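# Jog three axes to their home marks via teach pendant

## Task

Operate the teach pendant so that every one of the three axes is jogged until it sits at its own home mark, and it must stay there after the robot lets go.

## Robot and tools

Robot: two arms, left_arm (base near y = +0.452 m) and right_arm (base near y = -0.352 m), each carrying a five-digit-style hand with index, middle, ring and thumb; left_arm has a left hand, right_arm a right hand. Scene frame: origin at table-top height midway between the arms, +x out over the table, +z up, left_arm on the +y side. Cameras: cam_high, cam_low, cam_left_wrist, cam_right_wrist.

Hand point axes (right hand): +z runs along straight fingers toward the tips, +y comes out of the palm face, +x crosses the palm away from the thumb. On the left hand +x points toward the thumb instead. A fixed mast sits at the wrist on the palm side and can strike objects.

Row layout (used by execute_actions and move): 48 numbers, each in [-1, 1], always covering both arms. Order: left_arm dx, dy, dz, rx, ry, rz; 16 left_gripper motor numbers; left_gripper current_limit, speed; then the same 24 for right_arm/right_gripper. The six pose numbers are an offset, not a pose: measured from that arm's Hand target at the start of the action, along the Hand target's own axes. 1.0 equals 0.6 m for dx/dy/dz and 180 degrees for rx/ry/rz (one rotation vector). All six at 0 re-requests the current Hand target. Repeating an offset moves the arm further each time.

Hand motor order: index_mcp, index_abd, index_pip, index_dip, middle_mcp, middle_abd, middle_pip, middle_dip, ring_mcp, ring_abd, ring_pip, ring_dip, thumb_cmc, thumb_axl, thumb_mcp, thumb_ipl. Each is an absolute goal scaled between the hinge's stops (+1 bends toward the palm / swings the thumb across). Open hand values: mcp -0.75, abd 0, pip -0.58, dip -0.70 on each finger; thumb_cmc -0.71, thumb_axl -0.68, thumb_mcp -0.23, thumb_ipl -0.17. Alternative: put grasp numbers a, b, c, d in the first four slots and exactly 0 in the other twelve (all zero = open hand). a curls index and middle tips, b bends all fingers at the knuckle, c brings the thumb in front of the palm, d curls the ring finger. To send a motor to 0 individually, write 0.001 somewhere among the last twelve. A zero is a goal; to keep a hand unchanged, send back its hand_goal, hand_current_limit and hand_speed. current_limit maps -1..+1 to 0..550 mA (start +0.4); speed sets how fast goals are approached (start -0.6).

execute_actions(actions, cameras): actions is a list of up to 15 actions, each a table of up to 15 rows, one row per 1/30 s control step; a short table repeats its final row. Every row counts from the action's starting Hand target. Images appear only for an empty list or when cameras are named (["all"] for all).

move(target, speed, blend, stop_force, zero, blocking, cameras): target is one 48-number row or up to 15 rows, all offsets from the same Hand targets. speed in m/s, 0.002 to 3.6, default 0.25 (turns up to twice that in rad/s). blend in metres rounds corners in a list. stop_force, 3 to 120 N, ends an arm's path when its wrist sensor feels that push; omit it when backing off a contact; not reliable while the hand rotates; cannot combine with blocking=false. zero (default true) rezeroes before the move. The result adds a move: line, e.g. done, off_target, moving, held, fault; limits=paced means the sent pose was clipped, limits=held that steps were withheld. Paths are straight and do not avoid obstacles; avoid passing close to an arm's own base.

wait(seconds 0..10): holds commands. stop: brakes a running move. zoom_image(camera, region [x0,y0,x1,y1] pixels, max 504 per side) enlarges the latest image. zero_wrist_force(arm): rezero the force sensor. finished_scene: ends the scene irreversibly.

Results: end_effector_position (m), quat_wxyz and velocities in the scene frame; Hand target is the last commanded pose after clipping, and the next offsets start there. The hand often rests slightly short; send the remaining distance as an offset. Wrist force/torque are in the end effector's axes, a push reads as force from the surface into the arm. hand_goal, hand_measured, hand_current_ma, hand_state (moving, goal, blocked, overload) list one value per motor in the order above. Orientation commands are clipped to within 32 degrees of the measured one per step.

Avoid: fast or hard contact (force near 150 N or excess joint torque stops the arm for 10 s), aiming targets past a firm surface, any arm-to-arm contact or one hand gripping the other, letting objects fall or leaving them off the table, motors drawing 495 mA or more for long (shutdown), and long stretched or straining holds that overheat motors (brakes at 85 °C).

Each tool is called as name(argument=value, ...) on one line, values as JSON.

## Session

execute_actions(actions=[], cameras=["all"])

Scene clock: 0.00 s.
left_arm: end_effector_position=(+0.6478, +0.2534, +0.3181) hand_goal=(-0.754, +0.000, -0.576, -0.696, -0.754, +0.000, -0.576, -0.696, -0.754, +0.000, -0.576, -0.696, -0.714, -0.678, -0.226, -0.168) hand_measured=(-0.754, +0.000, -0.576, -0.696, -0.754, +0.000, -0.576, -0.696, -0.754, +0.000, -0.576, -0.696, -0.714, -0.678, -0.226, -0.168) hand_current_ma=(+0, +0, +0, +0, +0, +0, +0, +0, +0, +0, +0, +0, +0, +0, +0, +0) hand_state=(goal, goal, goal, goal, goal, goal, goal, goal, goal, goal, goal, goal, goal, goal, goal, goal) hand_current_limit=0.40 hand_speed=-0.60 end_effector_quat_wxyz=(-0.039, +0.772, +0.633, -0.031) | right_arm: end_effector_position=(+0.5376, -0.5861, +0.1794) hand_goal=(-0.754, +0.000, -0.576, -0.696, -0.754, +0.000, -0.576, -0.696, -0.754, +0.000, -0.576, -0.696, -0.714, -0.678, -0.226, -0.168) hand_measured=(-0.754, +0.000, -0.576, -0.696, -0.754, +0.000, -0.576, -0.696, -0.754, +0.000, -0.576, -0.696, -0.714, -0.678, -0.226, -0.168) hand_current_ma=(+0, +0, +0, +0, +0, +0, +0, +0, +0, +0, +0, +0, +0, +0, +0, +0) hand_state=(goal, goal, goal, goal, goal, goal, goal, goal, goal, goal, goal, goal, goal, goal, goal, goal) hand_current_limit=0.40 hand_speed=-0.60 end_effector_quat_wxyz=(+0.372, +0.864, +0.046, +0.336)
Joint positions: left_arm=[3.023 -1.867 -1.285 -1.66 1.579 0.073] | right_arm=[-0.356 -1.074 2.322 -3.836 -1.899 0.879]
Joint velocities: within noise
Joint torques (N m): no reading
Motor temperatures (°C): left_arm=[30 29 24 37 38 38] | right_arm=[33 31 31 42 31 40]
Wrist force (N): no reading
Wrist torque (N m): no reading
Wrist force, peak (N): no reading
Hand target: left_arm +0.6478, +0.2534, +0.3181; -0.039, +0.772, +0.633, -0.031 | right_arm +0.5376, -0.5861, +0.1794; +0.372, +0.864, +0.046, +0.336

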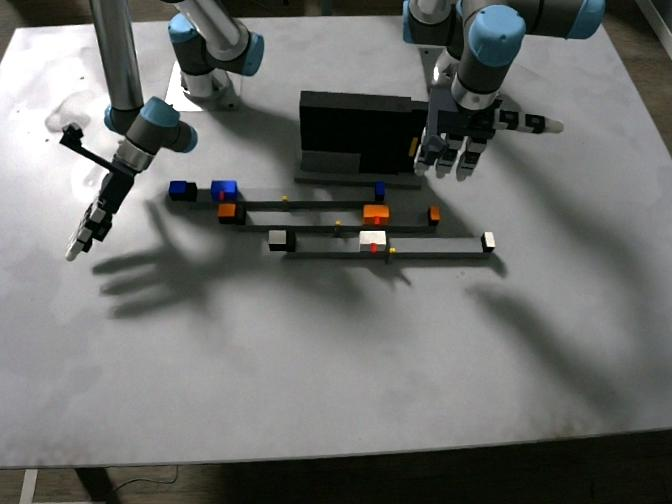

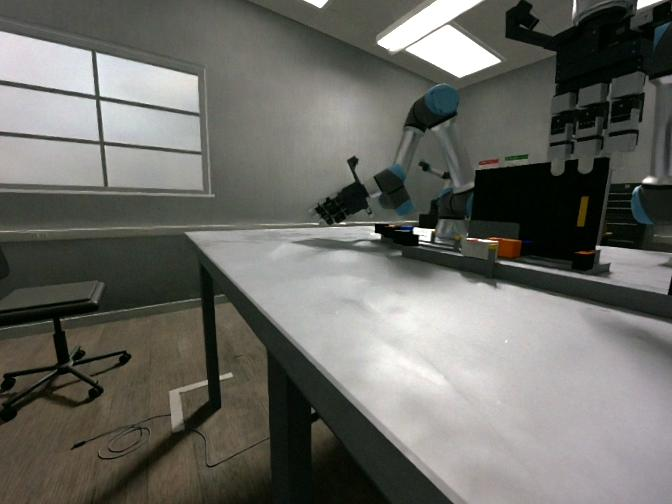

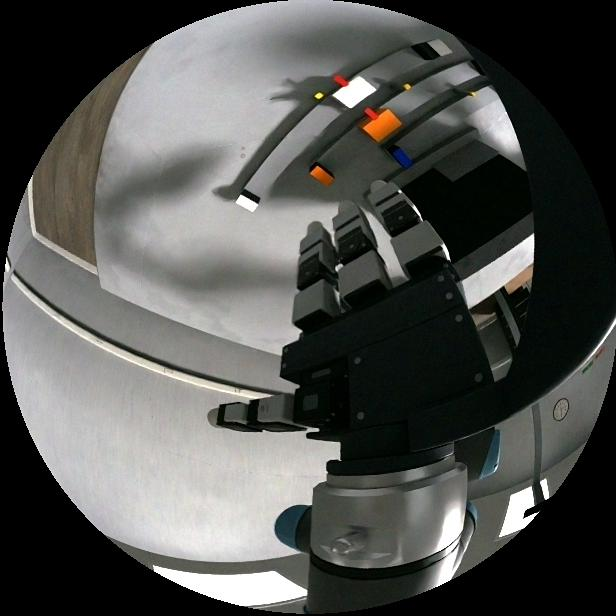

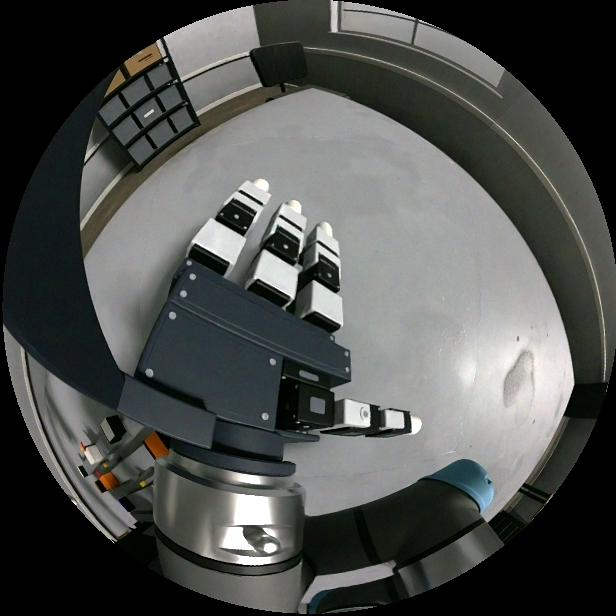

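zoom_image(camera="cam_high", region=[150, 70, 520, 280])

zoom_image(camera="cam_low", region=[360, 140, 672, 300])

zoom_image(camera="cam_left_wrist", region=[200, 20, 560, 320])

Scaled by 1.362.

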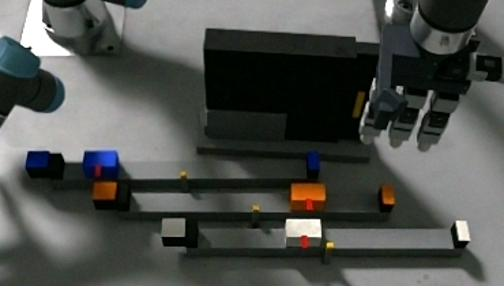

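Scaled by 1.615.

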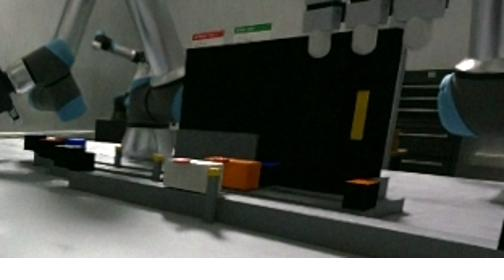

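Scaled by 1.400 from the camera's 616x616 image, which has a finer 880x880 frame.

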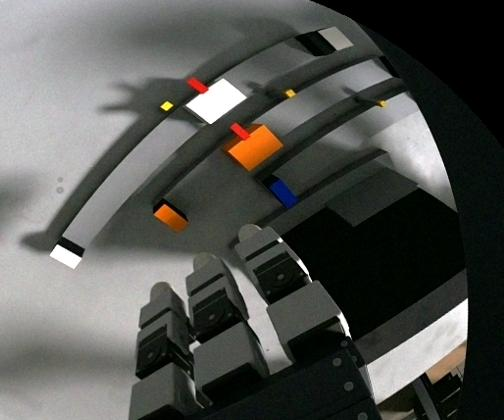

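move(target=[[0,0,0,0,0,0,0,0,0,0,0,0,0,0,0,0,0,0,0,0,0,0,0.4,-0.6,0.262,0.233,-0.367,0,0,0,0,0,0,0,0,0,0,0,0,0,0,0,0,0,0,0,0.4,-0.6],[0,0,0,0,0,0,0,0,0,0,0,0,0,0,0,0,0,0,0,0,0,0,0.4,-0.6,0.340,-0.046,-0.759,0.1517,0.1871,-0.1381,0,0,0,0,0,0,0,0,0,0,0,0,0,0,0,0,0.4,-0.6]], blend=[0.08, 0], speed=0.3, cameras=["cam_high", "cam_right_wrist"])

Scene clock: 243.70 s.
left_arm: end_effector_position=(+0.6478, +0.2534, +0.3181) hand_goal=(-0.750, +0.000, -0.580, -0.700, -0.750, +0.000, -0.580, -0.700, -0.750, +0.000, -0.580, -0.700, -0.710, -0.680, -0.230, -0.170) hand_measured=(-0.750, +0.000, -0.576, -0.698, -0.750, +0.000, -0.576, -0.698, -0.750, +0.000, -0.576, -0.698, -0.712, -0.678, -0.224, -0.168) hand_current_ma=(-1, +0, +8, +8, -1, +0, +8, +7, -1, +0, +8, +7, -4, +7, +23, +8) hand_state=(goal, goal, goal, goal, goal, goal, goal, goal, goal, goal, goal, goal, goal, goal, goal, goal) hand_current_limit=0.40 hand_speed=-0.60 end_effector_quat_wxyz=(-0.039, +0.772, +0.633, -0.031) | right_arm: end_effector_position=(+0.4190, -0.2208, +0.4991) hand_goal=(-0.750, +0.000, -0.580, -0.700, -0.750, +0.000, -0.580, -0.700, -0.750, +0.000, -0.580, -0.700, -0.710, -0.680, -0.230, -0.170) hand_measured=(-0.756, +0.000, -0.580, -0.698, -0.758, +0.000, -0.580, -0.698, -0.756, +0.000, -0.580, -0.698, -0.718, -0.678, -0.226, -0.168) hand_current_ma=(-18, +0, +2, +5, -19, +0, +1, +4, -18, +0, +1, +4, -18, +5, +12, +6) hand_state=(goal, goal, goal, goal, goal, goal, goal, goal, goal, goal, goal, goal, goal, goal, goal, goal) hand_current_limit=0.40 hand_speed=-0.60 end_effector_quat_wxyz=(+0.195, +0.764, +0.407, +0.462)
Joint positions: left_arm=[3.023 -1.867 -1.285 -1.66 1.579 0.073] | right_arm=[0.309 -2.163 2.247 -2.698 -1.721 0.769]
Joint torques (N m): left_arm=[-0.88 36.55 20.2 2.03 0.06 -0.21] | right_arm=[4.87 1.65 -21.4 -5.2 0.24 0.2]
Wrist force (N): left_arm=[-0.1 0.1 0.3] | right_arm=[-0.2 0.1 -0.1]
Wrist torque (N m): left_arm=[-0.01 0.02 -0.01] | right_arm=[0.07 0.05 -0.02]
Wrist force, peak (N): left_arm=[-0.4 0.0 0.4] | right_arm=[-1.4 -1.5 1.7]
Hand target: left_arm +0.6478, +0.2534, +0.3181; -0.039, +0.772, +0.633, -0.031 | right_arm +0.4190, -0.2207, +0.4990; +0.195, +0.764, +0.407, +0.462
Off the commanded pose: left_arm 0.000 m, 0 deg | right_arm 0.000 m, 0 deg.
move: done; blend cut to 0 m at target 1
camera_calibration:
cam_right_wrist: T_world_to_cam=[[0.128653, -0.991313, -0.0273187, -0.219146], [-0.975505, -0.121549, -0.183349, 0.423585], [0.178435, 0.0502379, -0.982668, 0.54803], [0, 0, 0, 1]] pos_world=[0.343615, -0.193288, 0.610209]
Images, in order (width x height): cam_high 672x504, cam_right_wrist 616x616.

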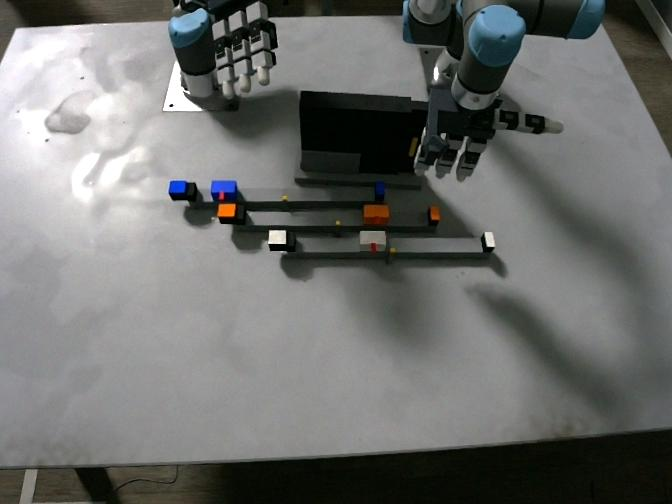

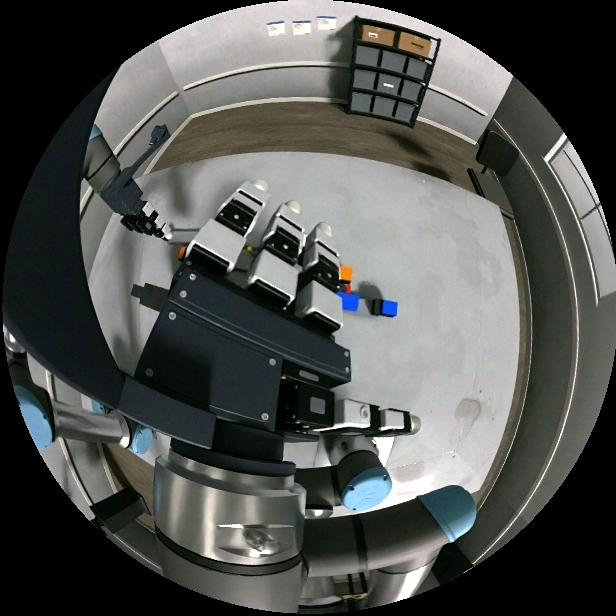

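move(target=[0,0,0,0,0,0,0,0,0,0,0,0,0,0,0,0,0,0,0,0,0,0,0.4,-0.6,0.133,-0.486,-0.347,0.1517,0.1871,-0.1381,0,0,0,0,0,0,0,0,0,0,0,0,0,0,0,0,0.4,-0.6], speed=0.3, cameras=["cam_right_wrist"])

Scene clock: 254.83 s.
left_arm: end_effector_position=(+0.6478, +0.2534, +0.3181) hand_goal=(-0.750, +0.000, -0.580, -0.700, -0.750, +0.000, -0.580, -0.700, -0.750, +0.000, -0.580, -0.700, -0.710, -0.680, -0.230, -0.170) hand_measured=(-0.750, +0.000, -0.576, -0.698, -0.750, +0.000, -0.576, -0.698, -0.750, +0.000, -0.576, -0.698, -0.712, -0.678, -0.224, -0.168) hand_current_ma=(-1, +0, +8, +8, -1, +0, +8, +7, -1, +0, +8, +7, -4, +7, +23, +8) hand_state=(goal, goal, goal, goal, goal, goal, goal, goal, goal, goal, goal, goal, goal, goal, goal, goal) hand_current_limit=0.40 hand_speed=-0.60 end_effector_quat_wxyz=(-0.039, +0.772, +0.633, -0.031) | right_arm: end_effector_position=(+0.1297, -0.0003, +0.4500) hand_goal=(-0.750, +0.000, -0.580, -0.700, -0.750, +0.000, -0.580, -0.700, -0.750, +0.000, -0.580, -0.700, -0.710, -0.680, -0.230, -0.170) hand_measured=(-0.756, +0.000, -0.580, -0.698, -0.758, +0.000, -0.580, -0.698, -0.756, +0.000, -0.580, -0.698, -0.718, -0.678, -0.226, -0.168) hand_current_ma=(-18, +0, +1, +5, -19, +0, +1, +4, -18, +0, +1, +4, -18, +5, +12, +6) hand_state=(goal, goal, goal, goal, goal, goal, goal, goal, goal, goal, goal, goal, goal, goal, goal, goal) hand_current_limit=0.40 hand_speed=-0.60 end_effector_quat_wxyz=(-0.018, +0.520, +0.691, +0.501)
Joint positions: left_arm=[3.023 -1.867 -1.285 -1.66 1.579 0.073] | right_arm=[1.364 -2.224 2.393 -2.762 -1.878 0.865]
Joint torques (N m): left_arm=[-0.85 36.45 20.67 1.89 0.47 -0.25] | right_arm=[13.03 9.53 -14.18 -1.97 1.42 -1.27]
Wrist force (N): left_arm=[-0.2 0.2 0.3] | right_arm=[-0.3 0.2 -0.1]
Wrist torque (N m): left_arm=[0.01 0.03 -0.02] | right_arm=[0.06 0.02 -0.03]
Wrist force, peak (N): left_arm=[0.2 0.1 0.5] | right_arm=[-0.3 1.9 1.3]
Hand target: left_arm +0.6478, +0.2534, +0.3181; -0.039, +0.772, +0.633, -0.031 | right_arm +0.1296, -0.0002, +0.4498; -0.018, +0.520, +0.691, +0.501
Off the commanded pose: left_arm 0.000 m, 0 deg | right_arm 0.000 m, 0 deg.
move: done
camera_calibration:
cam_right_wrist: T_world_to_cam=[[0.841876, -0.538985, -0.0272032, -0.0571492], [-0.534197, -0.825116, -0.183896, 0.102037], [0.0766717, 0.16935, -0.982569, 0.55355], [0, 0, 0, 1]] pos_world=[0.0601786, -0.040354, 0.561111]
Images, in order (width x height): cam_right_wrist 616x616.

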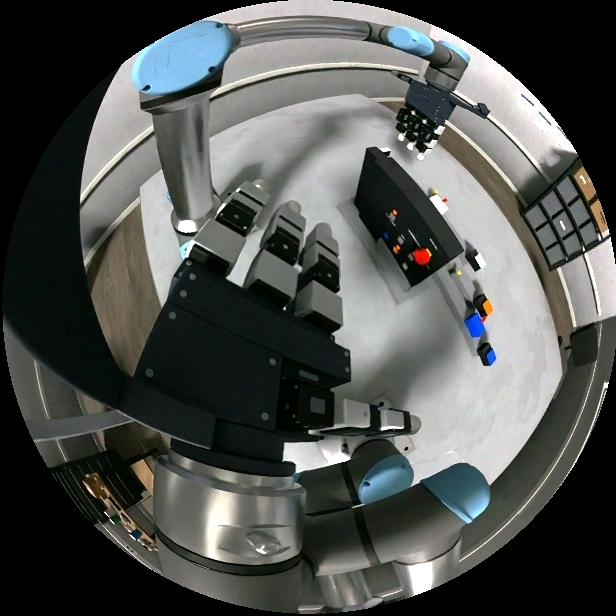

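zoom_image(camera="cam_right_wrist", region=[330, 130, 510, 310])

zoom_image(camera="cam_right_wrist", region=[350, 190, 450, 290])

Scaled by 2.800 from the camera's 616x616 image, which has a finer 880x880 frame.

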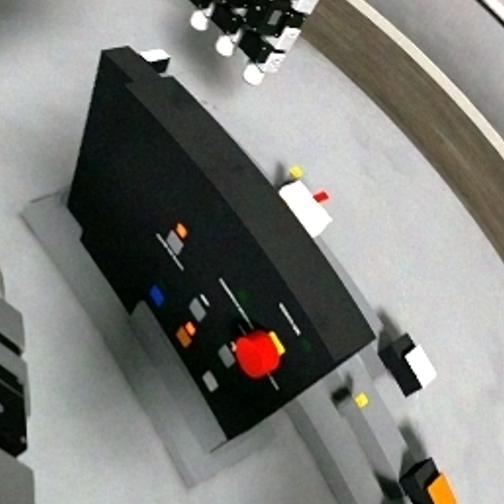

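Scaled by 5.040 from the camera's 616x616 image, which has a finer 880x880 frame.

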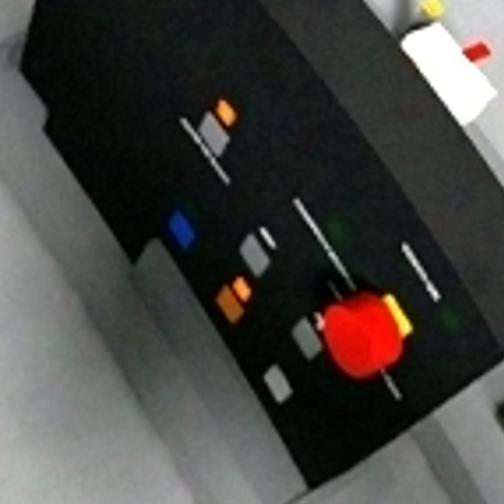

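move(target=[0,0,0,0,0,0,0,0,0,0,0,0,0,0,0,0,0,0,0,0,0,0,0.4,-0.6,-0.190,-0.082,0.182,-0.0973,0.0059,-0.0988,0,0,0,0,0,0,0,0,0,0,0,0,0,0,0,0,0.4,-0.6], speed=0.3, cameras=["cam_right_wrist"])

zoom_image(camera="cam_right_wrist", region=[330, 150, 530, 350])

Scene clock: 302.07 s.
left_arm: end_effector_position=(+0.6478, +0.2534, +0.3181) hand_goal=(-0.750, +0.000, -0.580, -0.700, -0.750, +0.000, -0.580, -0.700, -0.750, +0.000, -0.580, -0.700, -0.710, -0.680, -0.230, -0.170) hand_measured=(-0.750, +0.000, -0.576, -0.698, -0.750, +0.000, -0.576, -0.698, -0.750, +0.000, -0.576, -0.698, -0.712, -0.678, -0.224, -0.168) hand_current_ma=(-1, +0, +8, +8, -1, +0, +8, +7, -1, +0, +8, +7, -4, +7, +23, +8) hand_state=(goal, goal, goal, goal, goal, goal, goal, goal, goal, goal, goal, goal, goal, goal, goal, goal) hand_current_limit=0.40 hand_speed=-0.60 end_effector_quat_wxyz=(-0.039, +0.772, +0.633, -0.031) | right_arm: end_effector_position=(+0.1998, -0.0002, +0.3000) hand_goal=(-0.750, +0.000, -0.580, -0.700, -0.750, +0.000, -0.580, -0.700, -0.750, +0.000, -0.580, -0.700, -0.710, -0.680, -0.230, -0.170) hand_measured=(-0.756, +0.000, -0.580, -0.698, -0.758, +0.000, -0.580, -0.698, -0.756, +0.000, -0.580, -0.698, -0.718, -0.678, -0.226, -0.168) hand_current_ma=(-18, +0, +0, +5, -19, +0, +0, +4, -18, +0, +0, +4, -18, +5, +10, +6) hand_state=(goal, goal, goal, goal, goal, goal, goal, goal, goal, goal, goal, goal, goal, goal, goal, goal) hand_current_limit=0.40 hand_speed=-0.60 end_effector_quat_wxyz=(+0.132, +0.400, +0.679, +0.602) end_effector_velocity=(-0.001, +0.000, +0.000) end_effector_angular_velocity=(+0.003, -0.001, +0.002)
Joint positions: left_arm=[3.023 -1.867 -1.285 -1.66 1.579 0.073] | right_arm=[1.05 -1.348 2.808 -4.354 -1.747 0.361]
Joint velocities: left_arm=[within noise] | right_arm=[0.002 0.003 0.001 -0.007 0.001 0.001]
Joint torques (N m): left_arm=[-1.52 36.7 19.84 2.08 0.29 -0.44] | right_arm=[12.85 -7.01 5.99 -5.17 -1.94 0.71]
Wrist force (N): left_arm=[0.1 -0.3 0.0] | right_arm=[0.4 -0.2 0.3]
Wrist torque (N m): left_arm=[-0.03 -0.01 0.01] | right_arm=[-0.03 0.00 -0.04]
Wrist force, peak (N): left_arm=[0.0 -0.2 0.5] | right_arm=[-1.1 -2.0 1.1]
Hand target: left_arm +0.6478, +0.2534, +0.3181; -0.039, +0.772, +0.633, -0.031 | right_arm +0.1997, -0.0002, +0.3000; +0.132, +0.399, +0.679, +0.602
Off the commanded pose: left_arm 0.000 m, 0 deg | right_arm 0.000 m, 0 deg.
move: done
camera_calibration:
cam_right_wrist: T_world_to_cam=[[0.774476, -0.539082, 0.331026, -0.214112], [-0.406783, -0.825133, -0.392024, 0.148995], [0.484473, 0.168958, -0.858335, 0.282152], [0, 0, 0, 1]] pos_world=[0.0897386, -0.0401546, 0.371467]
Images, in order (width x height): cam_right_wrist 616x616.

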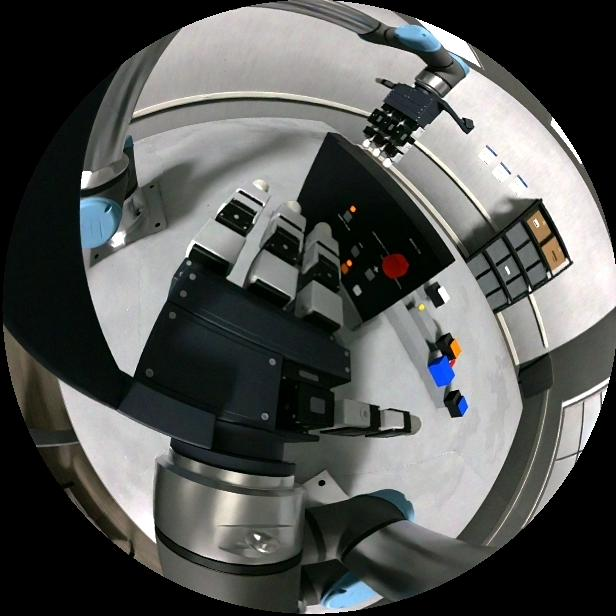

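Scaled by 2.520 from the camera's 616x616 image, which has a finer 880x880 frame.

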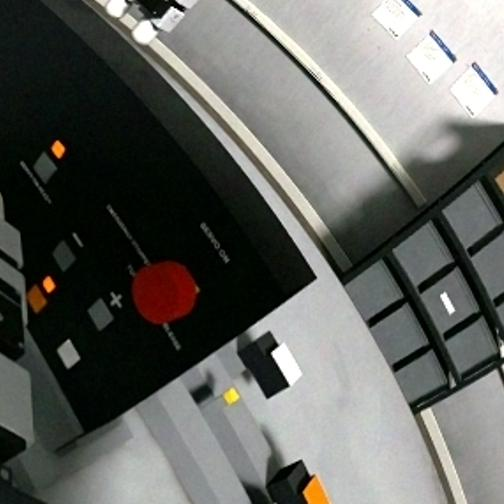

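zoom_image(camera="cam_right_wrist", region=[340, 190, 440, 290])

zoom_image(camera="cam_right_wrist", region=[330, 220, 400, 300])

zoom_image(camera="cam_right_wrist", region=[300, 130, 380, 230])

Scaled by 5.040 from the camera's 616x616 image, which has a finer 880x880 frame.

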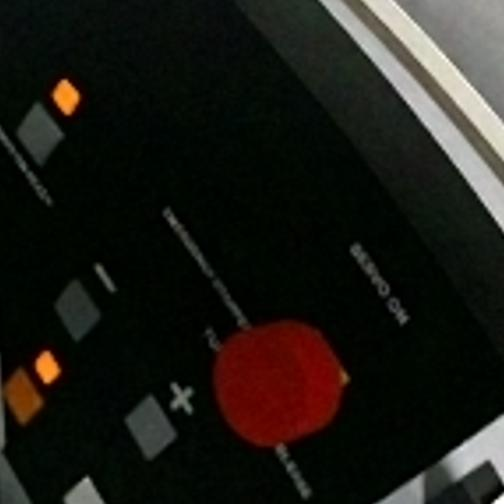

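Scaled by 6.300 from the camera's 616x616 image, which has a finer 880x880 frame.

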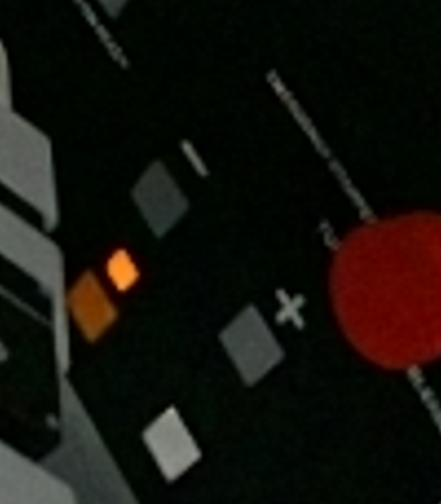

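Scaled by 5.040 from the camera's 616x616 image, which has a finer 880x880 frame.

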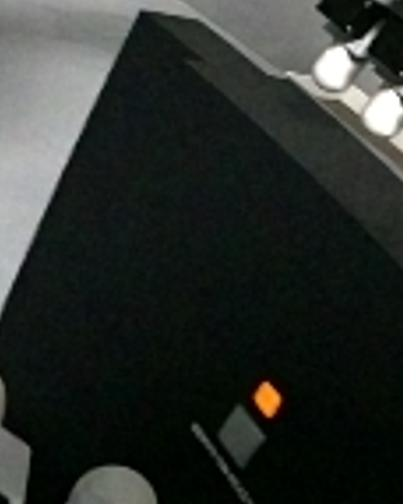

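move(target=[0,0,0,0,0,0,0,0,0,0,0,0,0,0,0,0,0,0,0,0,0,0,0.4,-0.6,0.082,-0.139,0.262,0.0722,0.2205,-0.0578,-0.75,0,-0.58,-0.70,-0.75,0,-0.58,-0.70,-0.75,0,-0.58,-0.70,-0.71,-0.68,0.674,-0.17,0.4,-0.4], speed=0.25, cameras=["cam_right_wrist","cam_high"])

Scene clock: 389.60 s.
left_arm: end_effector_position=(+0.6478, +0.2534, +0.3181) hand_goal=(-0.750, +0.000, -0.580, -0.700, -0.750, +0.000, -0.580, -0.700, -0.750, +0.000, -0.580, -0.700, -0.710, -0.680, -0.230, -0.170) hand_measured=(-0.750, +0.000, -0.576, -0.698, -0.750, +0.000, -0.576, -0.698, -0.750, +0.000, -0.576, -0.698, -0.712, -0.678, -0.224, -0.168) hand_current_ma=(-1, +0, +8, +8, -1, +0, +8, +7, -1, +0, +8, +7, -4, +7, +23, +8) hand_state=(goal, goal, goal, goal, goal, goal, goal, goal, goal, goal, goal, goal, goal, goal, goal, goal) hand_current_limit=0.40 hand_speed=-0.60 end_effector_quat_wxyz=(-0.039, +0.772, +0.633, -0.031) | right_arm: end_effector_position=(+0.2396, +0.1498, +0.2001) hand_goal=(-0.750, +0.000, -0.580, -0.700, -0.750, +0.000, -0.580, -0.700, -0.750, +0.000, -0.580, -0.700, -0.710, -0.680, +0.674, -0.170) hand_measured=(-0.756, +0.000, -0.580, -0.698, -0.758, +0.000, -0.580, -0.698, -0.756, +0.000, -0.580, -0.698, -0.718, -0.682, +0.660, -0.168) hand_current_ma=(-18, +0, +0, +5, -19, +0, +0, +4, -18, +0, +0, +4, -18, -4, -53, +4) hand_state=(goal, goal, goal, goal, goal, goal, goal, goal, goal, goal, goal, goal, goal, goal, goal, goal) hand_current_limit=0.40 hand_speed=-0.40 end_effector_quat_wxyz=(-0.098, +0.123, +0.778, +0.608)
Joint positions: left_arm=[3.023 -1.867 -1.285 -1.66 1.579 0.073] | right_arm=[0.605 -0.857 2.535 -4.379 -0.602 -0.054]
Joint torques (N m): left_arm=[-1.69 35.96 20.43 2.05 0.42 -0.75] | right_arm=[13.92 -20.12 -8.43 -0.32 2.38 -0.99]
Wrist force (N): left_arm=[0.1 -0.5 0.0] | right_arm=[0.5 -0.4 -0.1]
Wrist torque (N m): left_arm=[-0.05 -0.02 0.01] | right_arm=[0.06 -0.04 -0.07]
Wrist force, peak (N): left_arm=[-0.2 -0.1 0.5] | right_arm=[-0.2 -0.8 0.7]
Hand target: left_arm +0.6478, +0.2534, +0.3181; -0.039, +0.772, +0.633, -0.031 | right_arm +0.2396, +0.1499, +0.2001; -0.098, +0.122, +0.778, +0.608
Off the commanded pose: left_arm 0.000 m, 0 deg | right_arm 0.000 m, 0 deg.
move: done
camera_calibration:
cam_right_wrist: T_world_to_cam=[[0.933859, 0.134308, 0.331463, -0.270215], [0.265767, -0.880798, -0.391871, 0.0968711], [0.239321, 0.454044, -0.858236, 0.167715], [0, 0, 0, 1]] pos_world=[0.18646, 0.045466, 0.271466]
Images, in order (width x height): cam_high 672x504, cam_right_wrist 616x616.

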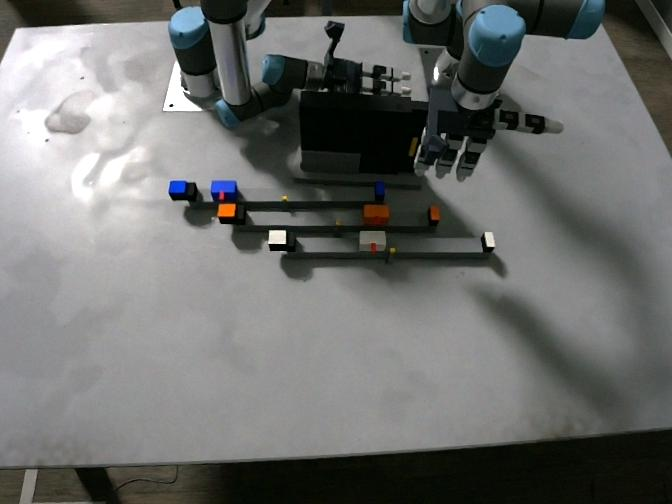

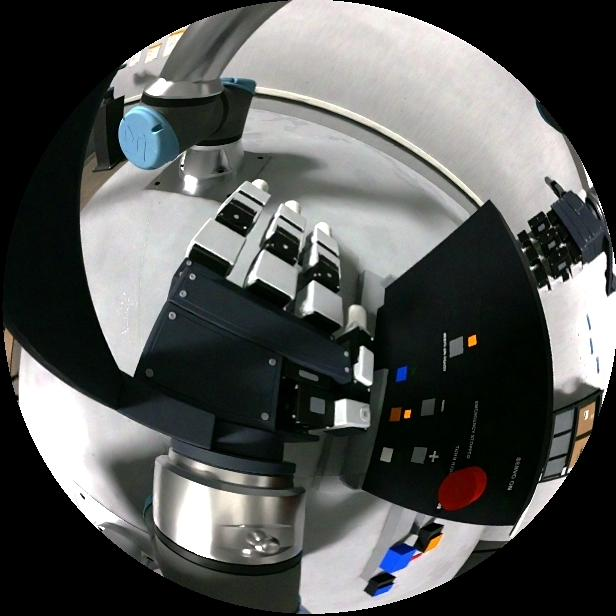

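Great view. Zoom in.

zoom_image(camera="cam_right_wrist", region=[370, 320, 530, 520])

zoom_image(camera="cam_right_wrist", region=[370, 320, 480, 430])

zoom_image(camera="cam_right_wrist", region=[380, 380, 520, 520])

Scaled by 2.520 from the camera's 616x616 image, which has a finer 880x880 frame.

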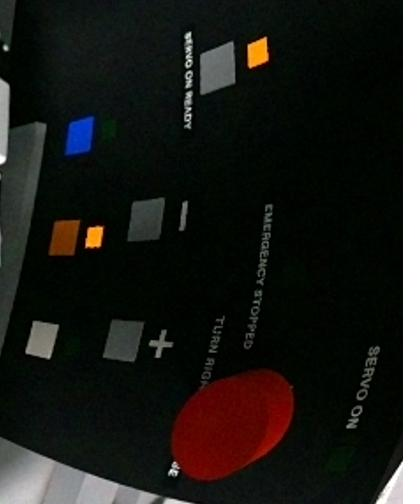

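Scaled by 4.582 from the camera's 616x616 image, which has a finer 880x880 frame.

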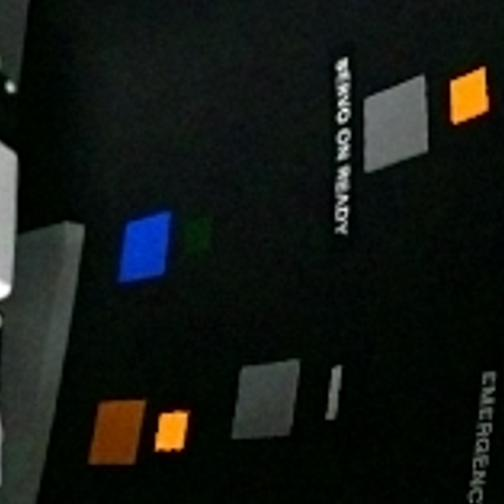

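Scaled by 3.600 from the camera's 616x616 image, which has a finer 880x880 frame.

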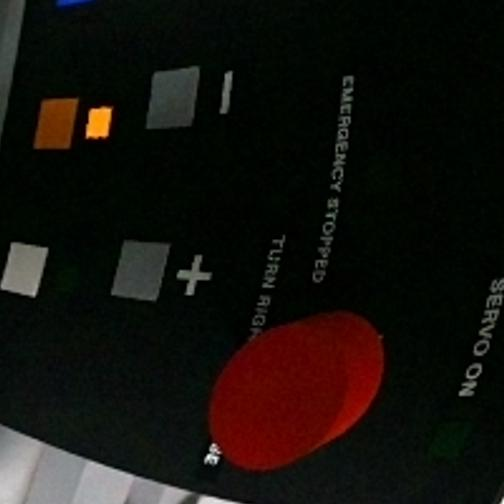

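move(target=[0,0,0,0,0,0,0,0,0,0,0,0,0,0,0,0,0,0,0,0,0,0,0.4,-0.6,0.0436,0.0275,-0.1159,-0.0772,0.0114,-0.1004,-0.75,0,-0.58,-0.70,-0.75,0,-0.58,-0.70,-0.75,0,-0.58,-0.70,-0.71,-0.68,0.674,-0.17,0.4,-0.4], speed=0.25, cameras=["cam_right_wrist"])

zoom_image(camera="cam_right_wrist", region=[360, 340, 540, 520])

Scene clock: 524.43 s.
left_arm: end_effector_position=(+0.6478, +0.2534, +0.3181) hand_goal=(-0.750, +0.000, -0.580, -0.700, -0.750, +0.000, -0.580, -0.700, -0.750, +0.000, -0.580, -0.700, -0.710, -0.680, -0.230, -0.170) hand_measured=(-0.750, +0.000, -0.576, -0.698, -0.750, +0.000, -0.576, -0.698, -0.750, +0.000, -0.576, -0.698, -0.712, -0.678, -0.224, -0.168) hand_current_ma=(-1, +0, +8, +8, -1, +0, +8, +7, -1, +0, +8, +7, -4, +7, +23, +8) hand_state=(goal, goal, goal, goal, goal, goal, goal, goal, goal, goal, goal, goal, goal, goal, goal, goal) hand_current_limit=0.40 hand_speed=-0.60 end_effector_quat_wxyz=(-0.039, +0.772, +0.633, -0.031) | right_arm: end_effector_position=(+0.2226, +0.0947, +0.2354) hand_goal=(-0.750, +0.000, -0.580, -0.700, -0.750, +0.000, -0.580, -0.700, -0.750, +0.000, -0.580, -0.700, -0.710, -0.680, +0.674, -0.170) hand_measured=(-0.758, +0.000, -0.580, -0.698, -0.758, +0.000, -0.580, -0.698, -0.758, +0.000, -0.580, -0.698, -0.716, -0.682, +0.660, -0.168) hand_current_ma=(-19, +0, +0, +5, -21, +0, +0, +4, -19, +0, +0, +4, -16, -5, -53, +4) hand_state=(goal, goal, goal, goal, goal, goal, goal, goal, goal, goal, goal, goal, goal, goal, goal, goal) hand_current_limit=0.40 hand_speed=-0.40 end_effector_quat_wxyz=(-0.009, +0.012, +0.717, +0.696)
Joint positions: left_arm=[3.023 -1.867 -1.285 -1.66 1.579 0.073] | right_arm=[0.439 -0.712 2.516 -4.868 -0.399 -0.041]
Joint torques (N m): left_arm=[-1.68 36.05 20.38 1.94 0.43 -0.95] | right_arm=[-0.58 -27.32 3.82 -1.58 0.31 0.27]
Wrist force (N): left_arm=[0.0 0.0 0.2] | right_arm=[0.2 -0.5 -0.1]
Wrist torque (N m): left_arm=[-0.02 0.01 0.00] | right_arm=[0.03 0.01 0.01]
Wrist force, peak (N): left_arm=[-0.2 -0.5 0.3] | right_arm=[-0.7 0.9 -2.4]
Hand target: left_arm +0.6478, +0.2534, +0.3181; -0.039, +0.772, +0.633, -0.031 | right_arm +0.2226, +0.0947, +0.2354; -0.009, +0.012, +0.717, +0.696 (not the last commanded pose)
Off the commanded pose: left_arm 0.000 m, 0 deg | right_arm 0.008 m, 3 deg.
FORCE FAULT: contact force on the right arm reached its limit, and that arm stopped. The contact can be on any part of that arm, not only on its tool. That arm's remaining commands of this call were not run. That arm is still stopped at the end of this call. That arm stays stopped for about 10 more seconds. Until then a move that you send moves the other arm only, and its call returns only when the move has ended. Once the stop has ended, the next robot result says so. If the stop ends while you think or write, that arm runs what you send next, counted from a new Hand target: where the arm stands when the stop ends. While its stop runs, that arm, its gripper or tool too, takes no new command. Until it ends, the stop uses up actions while you think or wait. An arm that is not stopped still takes commands.
move: fault (right_arm)
camera_calibration:
cam_right_wrist: T_world_to_cam=[[0.796693, 0.0618803, 0.601208, -0.284756], [0.416255, -0.777391, -0.471588, 0.0421694], [0.438192, 0.625966, -0.6451, 0.116321], [0, 0, 0, 1]] pos_world=[0.158339, -0.0224104, 0.266123]
Images, in order (width x height): cam_right_wrist 616x616.

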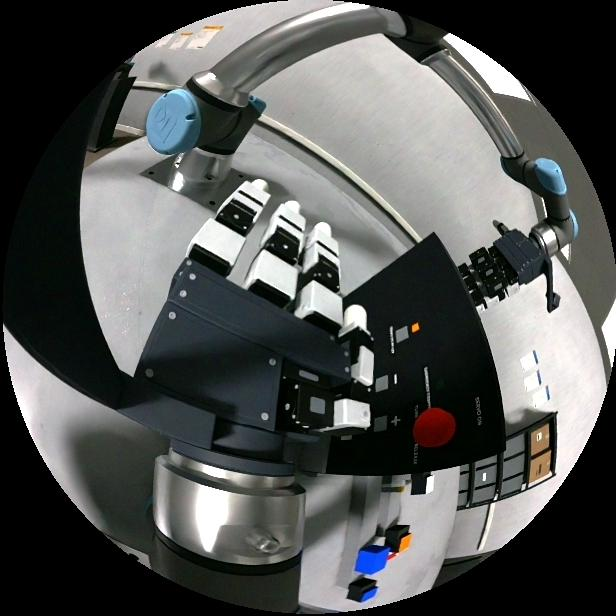

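Scaled by 2.800 from the camera's 616x616 image, which has a finer 880x880 frame.

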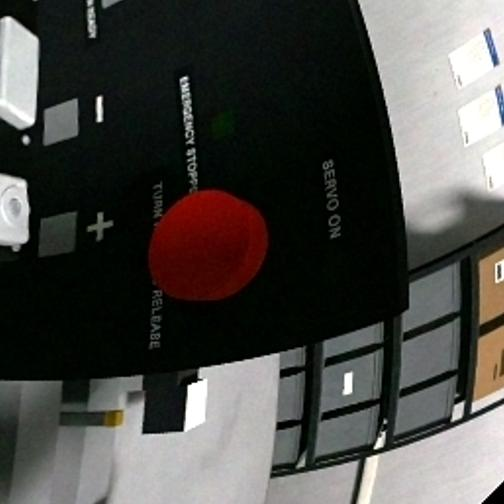

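move(target=[0,0,0,0,0,0,0,0,0,0,0,0,0,0,0,0,0,0,0,0,0,0,0.4,-0.6,0,0.1167,0,0,0,0,-0.75,0,-0.58,-0.70,-0.75,0,-0.58,-0.70,-0.75,0,-0.58,-0.70,-0.71,-0.68,0.674,-0.17,0.4,-0.4], speed=0.15, cameras=["cam_high"])

Scene clock: 688.40 s.
left_arm: end_effector_position=(+0.6478, +0.2534, +0.3181) hand_goal=(-0.750, +0.000, -0.580, -0.700, -0.750, +0.000, -0.580, -0.700, -0.750, +0.000, -0.580, -0.700, -0.710, -0.680, -0.230, -0.170) hand_measured=(-0.750, +0.000, -0.576, -0.698, -0.750, +0.000, -0.576, -0.698, -0.750, +0.000, -0.576, -0.698, -0.712, -0.678, -0.224, -0.168) hand_current_ma=(-1, +0, +8, +8, -1, +0, +8, +7, -1, +0, +8, +7, -4, +7, +23, +8) hand_state=(goal, goal, goal, goal, goal, goal, goal, goal, goal, goal, goal, goal, goal, goal, goal, goal) hand_current_limit=0.40 hand_speed=-0.60 end_effector_quat_wxyz=(-0.039, +0.772, +0.633, -0.031) | right_arm: end_effector_position=(+0.2246, +0.0967, +0.3053) hand_goal=(-0.750, +0.000, -0.580, -0.700, -0.750, +0.000, -0.580, -0.700, -0.750, +0.000, -0.580, -0.700, -0.710, -0.680, +0.674, -0.170) hand_measured=(-0.758, +0.000, -0.580, -0.698, -0.758, +0.000, -0.580, -0.698, -0.758, +0.000, -0.580, -0.698, -0.716, -0.682, +0.660, -0.168) hand_current_ma=(-20, +0, +0, +5, -22, +0, +0, +4, -20, +0, +0, +4, -16, -5, -53, +4) hand_state=(goal, goal, goal, goal, goal, goal, goal, goal, goal, goal, goal, goal, goal, goal, goal, goal) hand_current_limit=0.40 hand_speed=-0.40 end_effector_quat_wxyz=(-0.009, +0.012, +0.717, +0.696)
Joint positions: left_arm=[3.023 -1.867 -1.285 -1.66 1.579 0.073] | right_arm=[0.443 -1.002 2.558 -4.621 -0.403 -0.04]
Joint torques (N m): left_arm=[-2.05 36 21.13 1.91 0.38 -1.25] | right_arm=[-13.15 -30.09 -10.98 0.17 1.93 1.04]
Wrist force (N): left_arm=[0.1 -0.1 0.1] | right_arm=[0.5 -0.4 0.0]
Wrist torque (N m): left_arm=[-0.01 -0.01 0.01] | right_arm=[0.01 0.02 -0.01]
Wrist force, peak (N): left_arm=[-0.2 -0.5 0.2] | right_arm=[0.3 -1.9 -0.1]
Hand target: left_arm +0.6478, +0.2534, +0.3181; -0.039, +0.772, +0.633, -0.031 | right_arm +0.2247, +0.0967, +0.3053; -0.009, +0.012, +0.717, +0.696
Off the commanded pose: left_arm 0.000 m, 0 deg | right_arm 0.000 m, 0 deg.
FORCE FAULT, CONTINUED: the right arm's stop, for the force fault that an earlier result reported, is over. The rest of the stop counts as 19 of the actions that you can send in this scene. The stop ended before this call began, so that arm ran this call's commands, counted from a new Hand target: where the arm stood when the stop ended. During its stop the right arm's controller moved it back a little.
move: done
Images, in order (width x height): cam_high 672x504.

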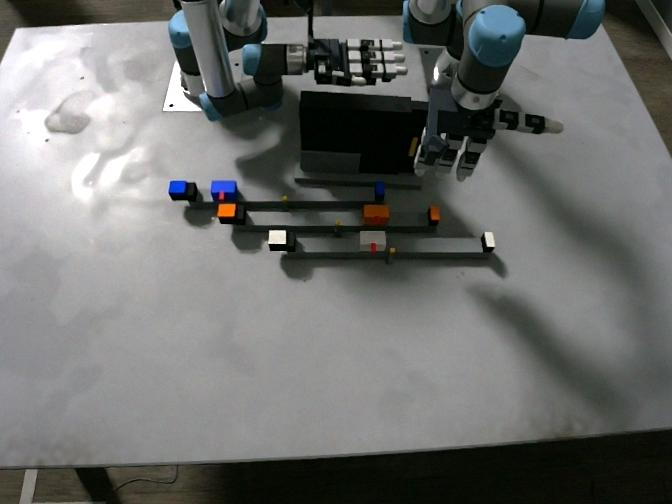

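move(target=[0,0,0,0,0,0,0,0,0,0,0,0,0,0,0,0,0,0,0,0,0,0,0.4,-0.6,0.1415,-0.2231,0.0479,0.1856,0,0,0.07,0,-0.58,-0.70,0.07,0,-0.58,-0.70,0.07,0,-0.58,-0.70,-0.71,-0.68,0.674,-0.17,0.4,-0.4], speed=0.2, cameras=["cam_right_wrist","cam_high"])

Scene clock: 729.63 s.
left_arm: end_effector_position=(+0.6478, +0.2534, +0.3181) hand_goal=(-0.750, +0.000, -0.580, -0.700, -0.750, +0.000, -0.580, -0.700, -0.750, +0.000, -0.580, -0.700, -0.710, -0.680, -0.230, -0.170) hand_measured=(-0.750, +0.000, -0.576, -0.698, -0.750, +0.000, -0.576, -0.698, -0.750, +0.000, -0.576, -0.698, -0.712, -0.678, -0.224, -0.168) hand_current_ma=(-1, +0, +8, +8, -1, +0, +8, +7, -1, +0, +8, +7, -4, +7, +23, +8) hand_state=(goal, goal, goal, goal, goal, goal, goal, goal, goal, goal, goal, goal, goal, goal, goal, goal) hand_current_limit=0.40 hand_speed=-0.60 end_effector_quat_wxyz=(-0.039, +0.772, +0.633, -0.031) | right_arm: end_effector_position=(+0.1360, +0.1220, +0.1734) hand_goal=(+0.070, +0.000, -0.580, -0.700, +0.070, +0.000, -0.580, -0.700, +0.070, +0.000, -0.580, -0.700, -0.710, -0.680, +0.674, -0.170) hand_measured=(+0.054, +0.000, -0.580, -0.698, +0.054, +0.000, -0.580, -0.698, +0.056, +0.000, -0.580, -0.698, -0.716, -0.682, +0.660, -0.168) hand_current_ma=(-46, +0, -1, +4, -50, +0, -1, +4, -44, +0, -1, +4, -16, -5, -53, +4) hand_state=(goal, goal, goal, goal, goal, goal, goal, goal, goal, goal, goal, goal, goal, goal, goal, goal) hand_current_limit=0.40 hand_speed=-0.40 end_effector_quat_wxyz=(-0.012, +0.009, +0.887, +0.461)
Joint positions: left_arm=[3.023 -1.867 -1.285 -1.66 1.579 0.073] | right_arm=[0.709 -1.235 2.808 -3.854 -0.86 -0.613]
Joint torques (N m): left_arm=[-3.79 35.69 21.45 1.88 0.36 -1.29] | right_arm=[3.94 -11.57 1.08 -3.05 -0.62 -1.24]
Wrist force (N): left_arm=[-0.2 0.0 0.3] | right_arm=[-0.1 -0.1 0.1]
Wrist torque (N m): left_arm=[-0.02 0.03 -0.02] | right_arm=[0.01 -0.01 -0.03]
Wrist force, peak (N): left_arm=[0.0 -0.2 0.7] | right_arm=[0.6 -1.4 0.0]
Hand target: left_arm +0.6478, +0.2534, +0.3181; -0.039, +0.772, +0.633, -0.031 | right_arm +0.1360, +0.1219, +0.1732; -0.012, +0.009, +0.887, +0.461
Off the commanded pose: left_arm 0.000 m, 0 deg | right_arm 0.000 m, 0 deg.
move: done
camera_calibration:
cam_right_wrist: T_world_to_cam=[[0.794194, 0.394731, 0.461999, -0.196282], [0.430552, -0.902048, 0.0305722, -0.00359438], [0.428813, 0.174635, -0.886353, 0.195332], [0, 0, 0, 1]] pos_world=[0.0736728, 0.0401247, 0.263926]
Images, in order (width x height): cam_high 672x504, cam_right_wrist 616x616.

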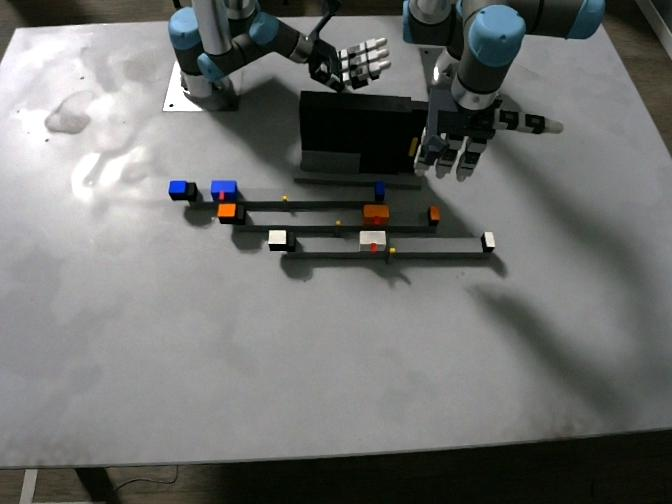

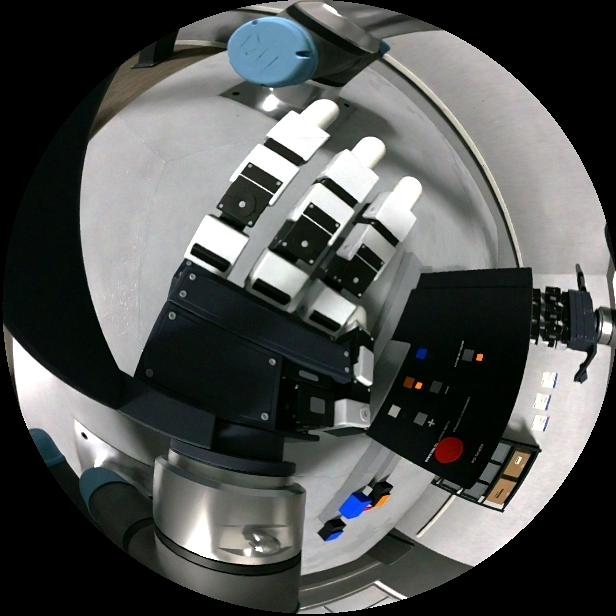

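zoom_image(camera="cam_right_wrist", region=[370, 320, 510, 480])

zoom_image(camera="cam_right_wrist", region=[350, 250, 590, 490])

Scaled by 3.150 from the camera's 616x616 image, which has a finer 880x880 frame.

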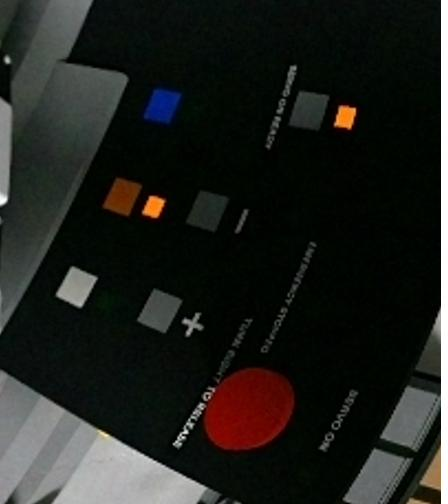

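Scaled by 2.100 from the camera's 616x616 image, which has a finer 880x880 frame.

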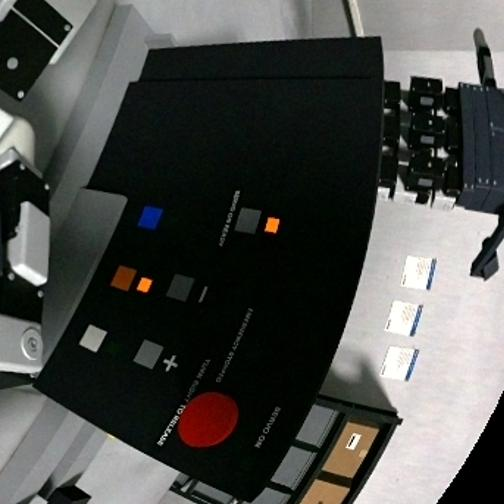

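execute_actions(actions=[], cameras=["cam_left_wrist","cam_low","cam_high"])

zoom_image(camera="cam_left_wrist", region=[360, 100, 560, 300])

zoom_image(camera="cam_high", region=[280, 80, 480, 200])

zoom_image(camera="cam_low", region=[440, 140, 640, 290])

Scene clock: 1052.47 s.
left_arm: end_effector_position=(+0.6478, +0.2534, +0.3181) hand_goal=(-0.750, +0.000, -0.580, -0.700, -0.750, +0.000, -0.580, -0.700, -0.750, +0.000, -0.580, -0.700, -0.710, -0.680, -0.230, -0.170) hand_measured=(-0.750, +0.000, -0.576, -0.698, -0.750, +0.000, -0.576, -0.698, -0.750, +0.000, -0.576, -0.698, -0.712, -0.678, -0.224, -0.168) hand_current_ma=(-1, +0, +8, +8, -1, +0, +8, +7, -1, +0, +8, +7, -4, +7, +23, +8) hand_state=(goal, goal, goal, goal, goal, goal, goal, goal, goal, goal, goal, goal, goal, goal, goal, goal) hand_current_limit=0.40 hand_speed=-0.60 end_effector_quat_wxyz=(-0.039, +0.772, +0.633, -0.031) | right_arm: end_effector_position=(+0.1360, +0.1219, +0.1732) hand_goal=(+0.070, +0.000, -0.580, -0.700, +0.070, +0.000, -0.580, -0.700, +0.070, +0.000, -0.580, -0.700, -0.710, -0.680, +0.674, -0.170) hand_measured=(+0.054, +0.000, -0.580, -0.698, +0.054, +0.000, -0.580, -0.698, +0.056, +0.000, -0.580, -0.698, -0.716, -0.682, +0.660, -0.168) hand_current_ma=(-46, +0, -1, +4, -50, +0, -1, +4, -44, +0, -1, +4, -16, -5, -53, +4) hand_state=(goal, goal, goal, goal, goal, goal, goal, goal, goal, goal, goal, goal, goal, goal, goal, goal) hand_current_limit=0.40 hand_speed=-0.40 end_effector_quat_wxyz=(-0.012, +0.009, +0.887, +0.461)
Joint positions: left_arm=[3.023 -1.867 -1.285 -1.66 1.579 0.073] | right_arm=[0.709 -1.235 2.808 -3.854 -0.86 -0.614]
Joint velocities: within noise
Joint torques (N m): left_arm=[-3.07 36.25 21.18 1.85 0.39 -1.45] | right_arm=[11.54 -9.31 8.01 -0.61 -0.76 -1.2]
Motor temperatures (°C): left_arm=[28 28 24 35 37 36] | right_arm=[31 28 30 40 31 39]
Wrist force (N): left_arm=[-0.1 0.1 0.4] | right_arm=[-0.2 -0.3 0.1]
Wrist torque (N m): left_arm=[-0.02 0.03 -0.02] | right_arm=[-0.01 -0.01 -0.04]
Wrist force, peak (N): left_arm=[0.3 -0.5 0.2] | right_arm=[-0.5 -0.4 0.3]
Hand target: left_arm +0.6478, +0.2534, +0.3181; -0.039, +0.772, +0.633, -0.031 | right_arm +0.1360, +0.1219, +0.1732; -0.012, +0.009, +0.887, +0.461
Off the commanded pose: left_arm 0.000 m, 0 deg | right_arm 0.000 m, 0 deg.
Images, in order (width x height): cam_high 672x504, cam_low 672x504, cam_left_wrist 616x616.

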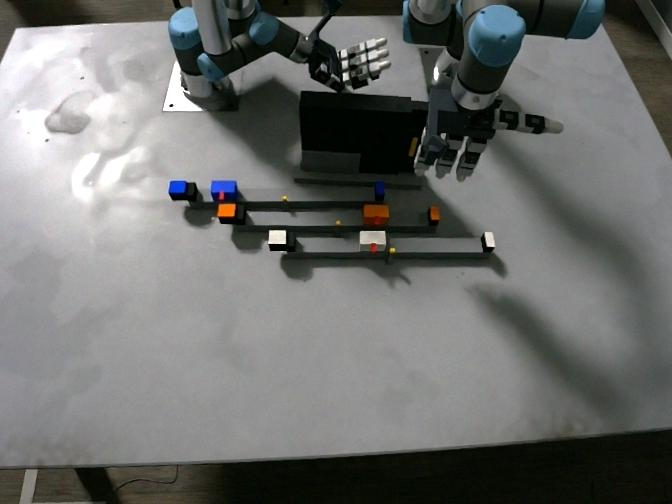

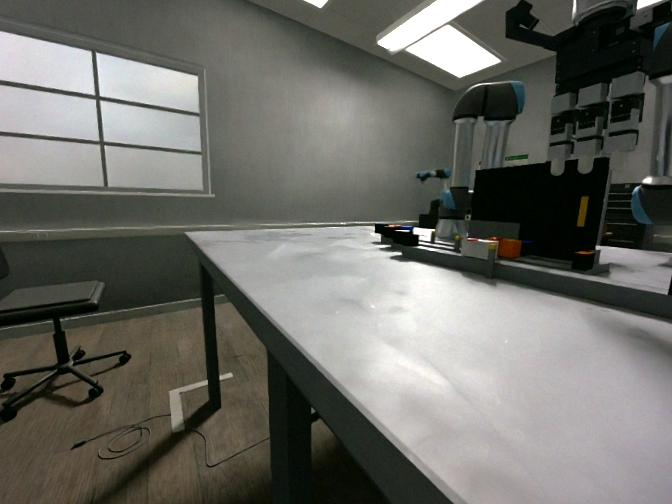

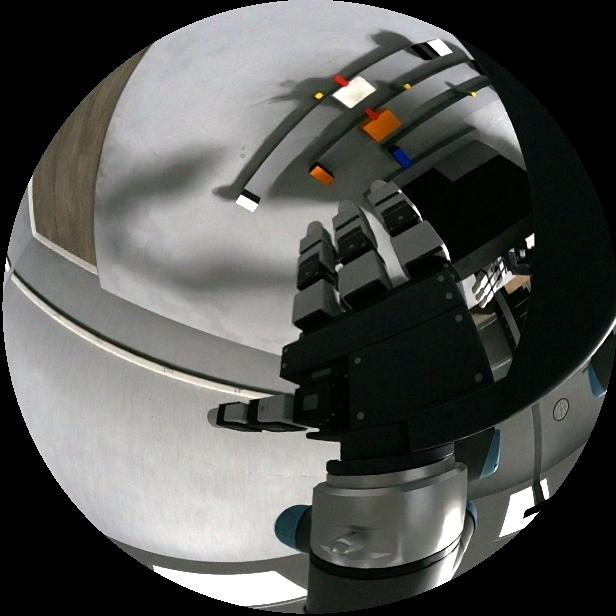

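Scaled by 2.520 from the camera's 616x616 image, which has a finer 880x880 frame.

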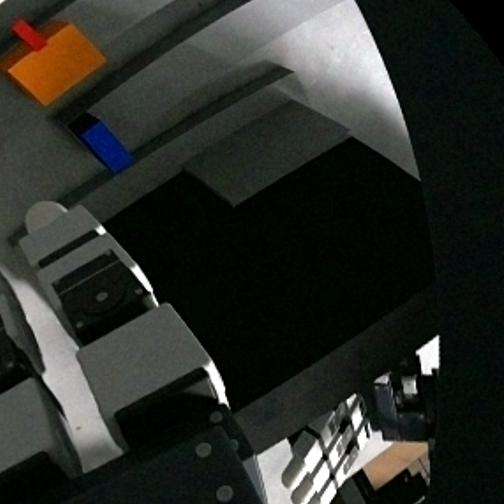

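Scaled by 2.520.

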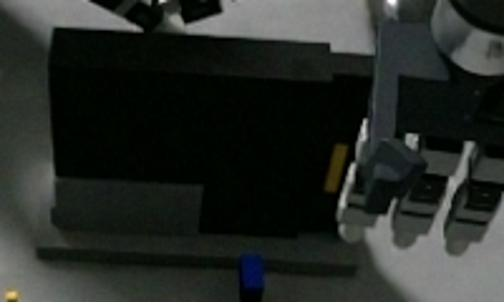

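Scaled by 2.520.

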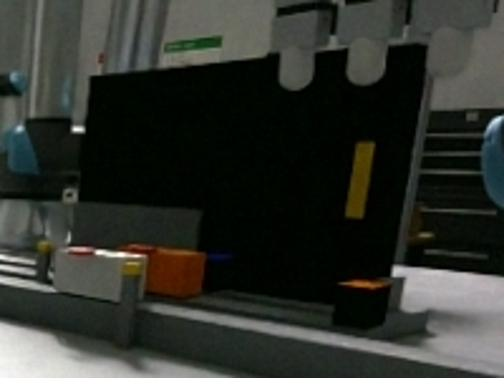

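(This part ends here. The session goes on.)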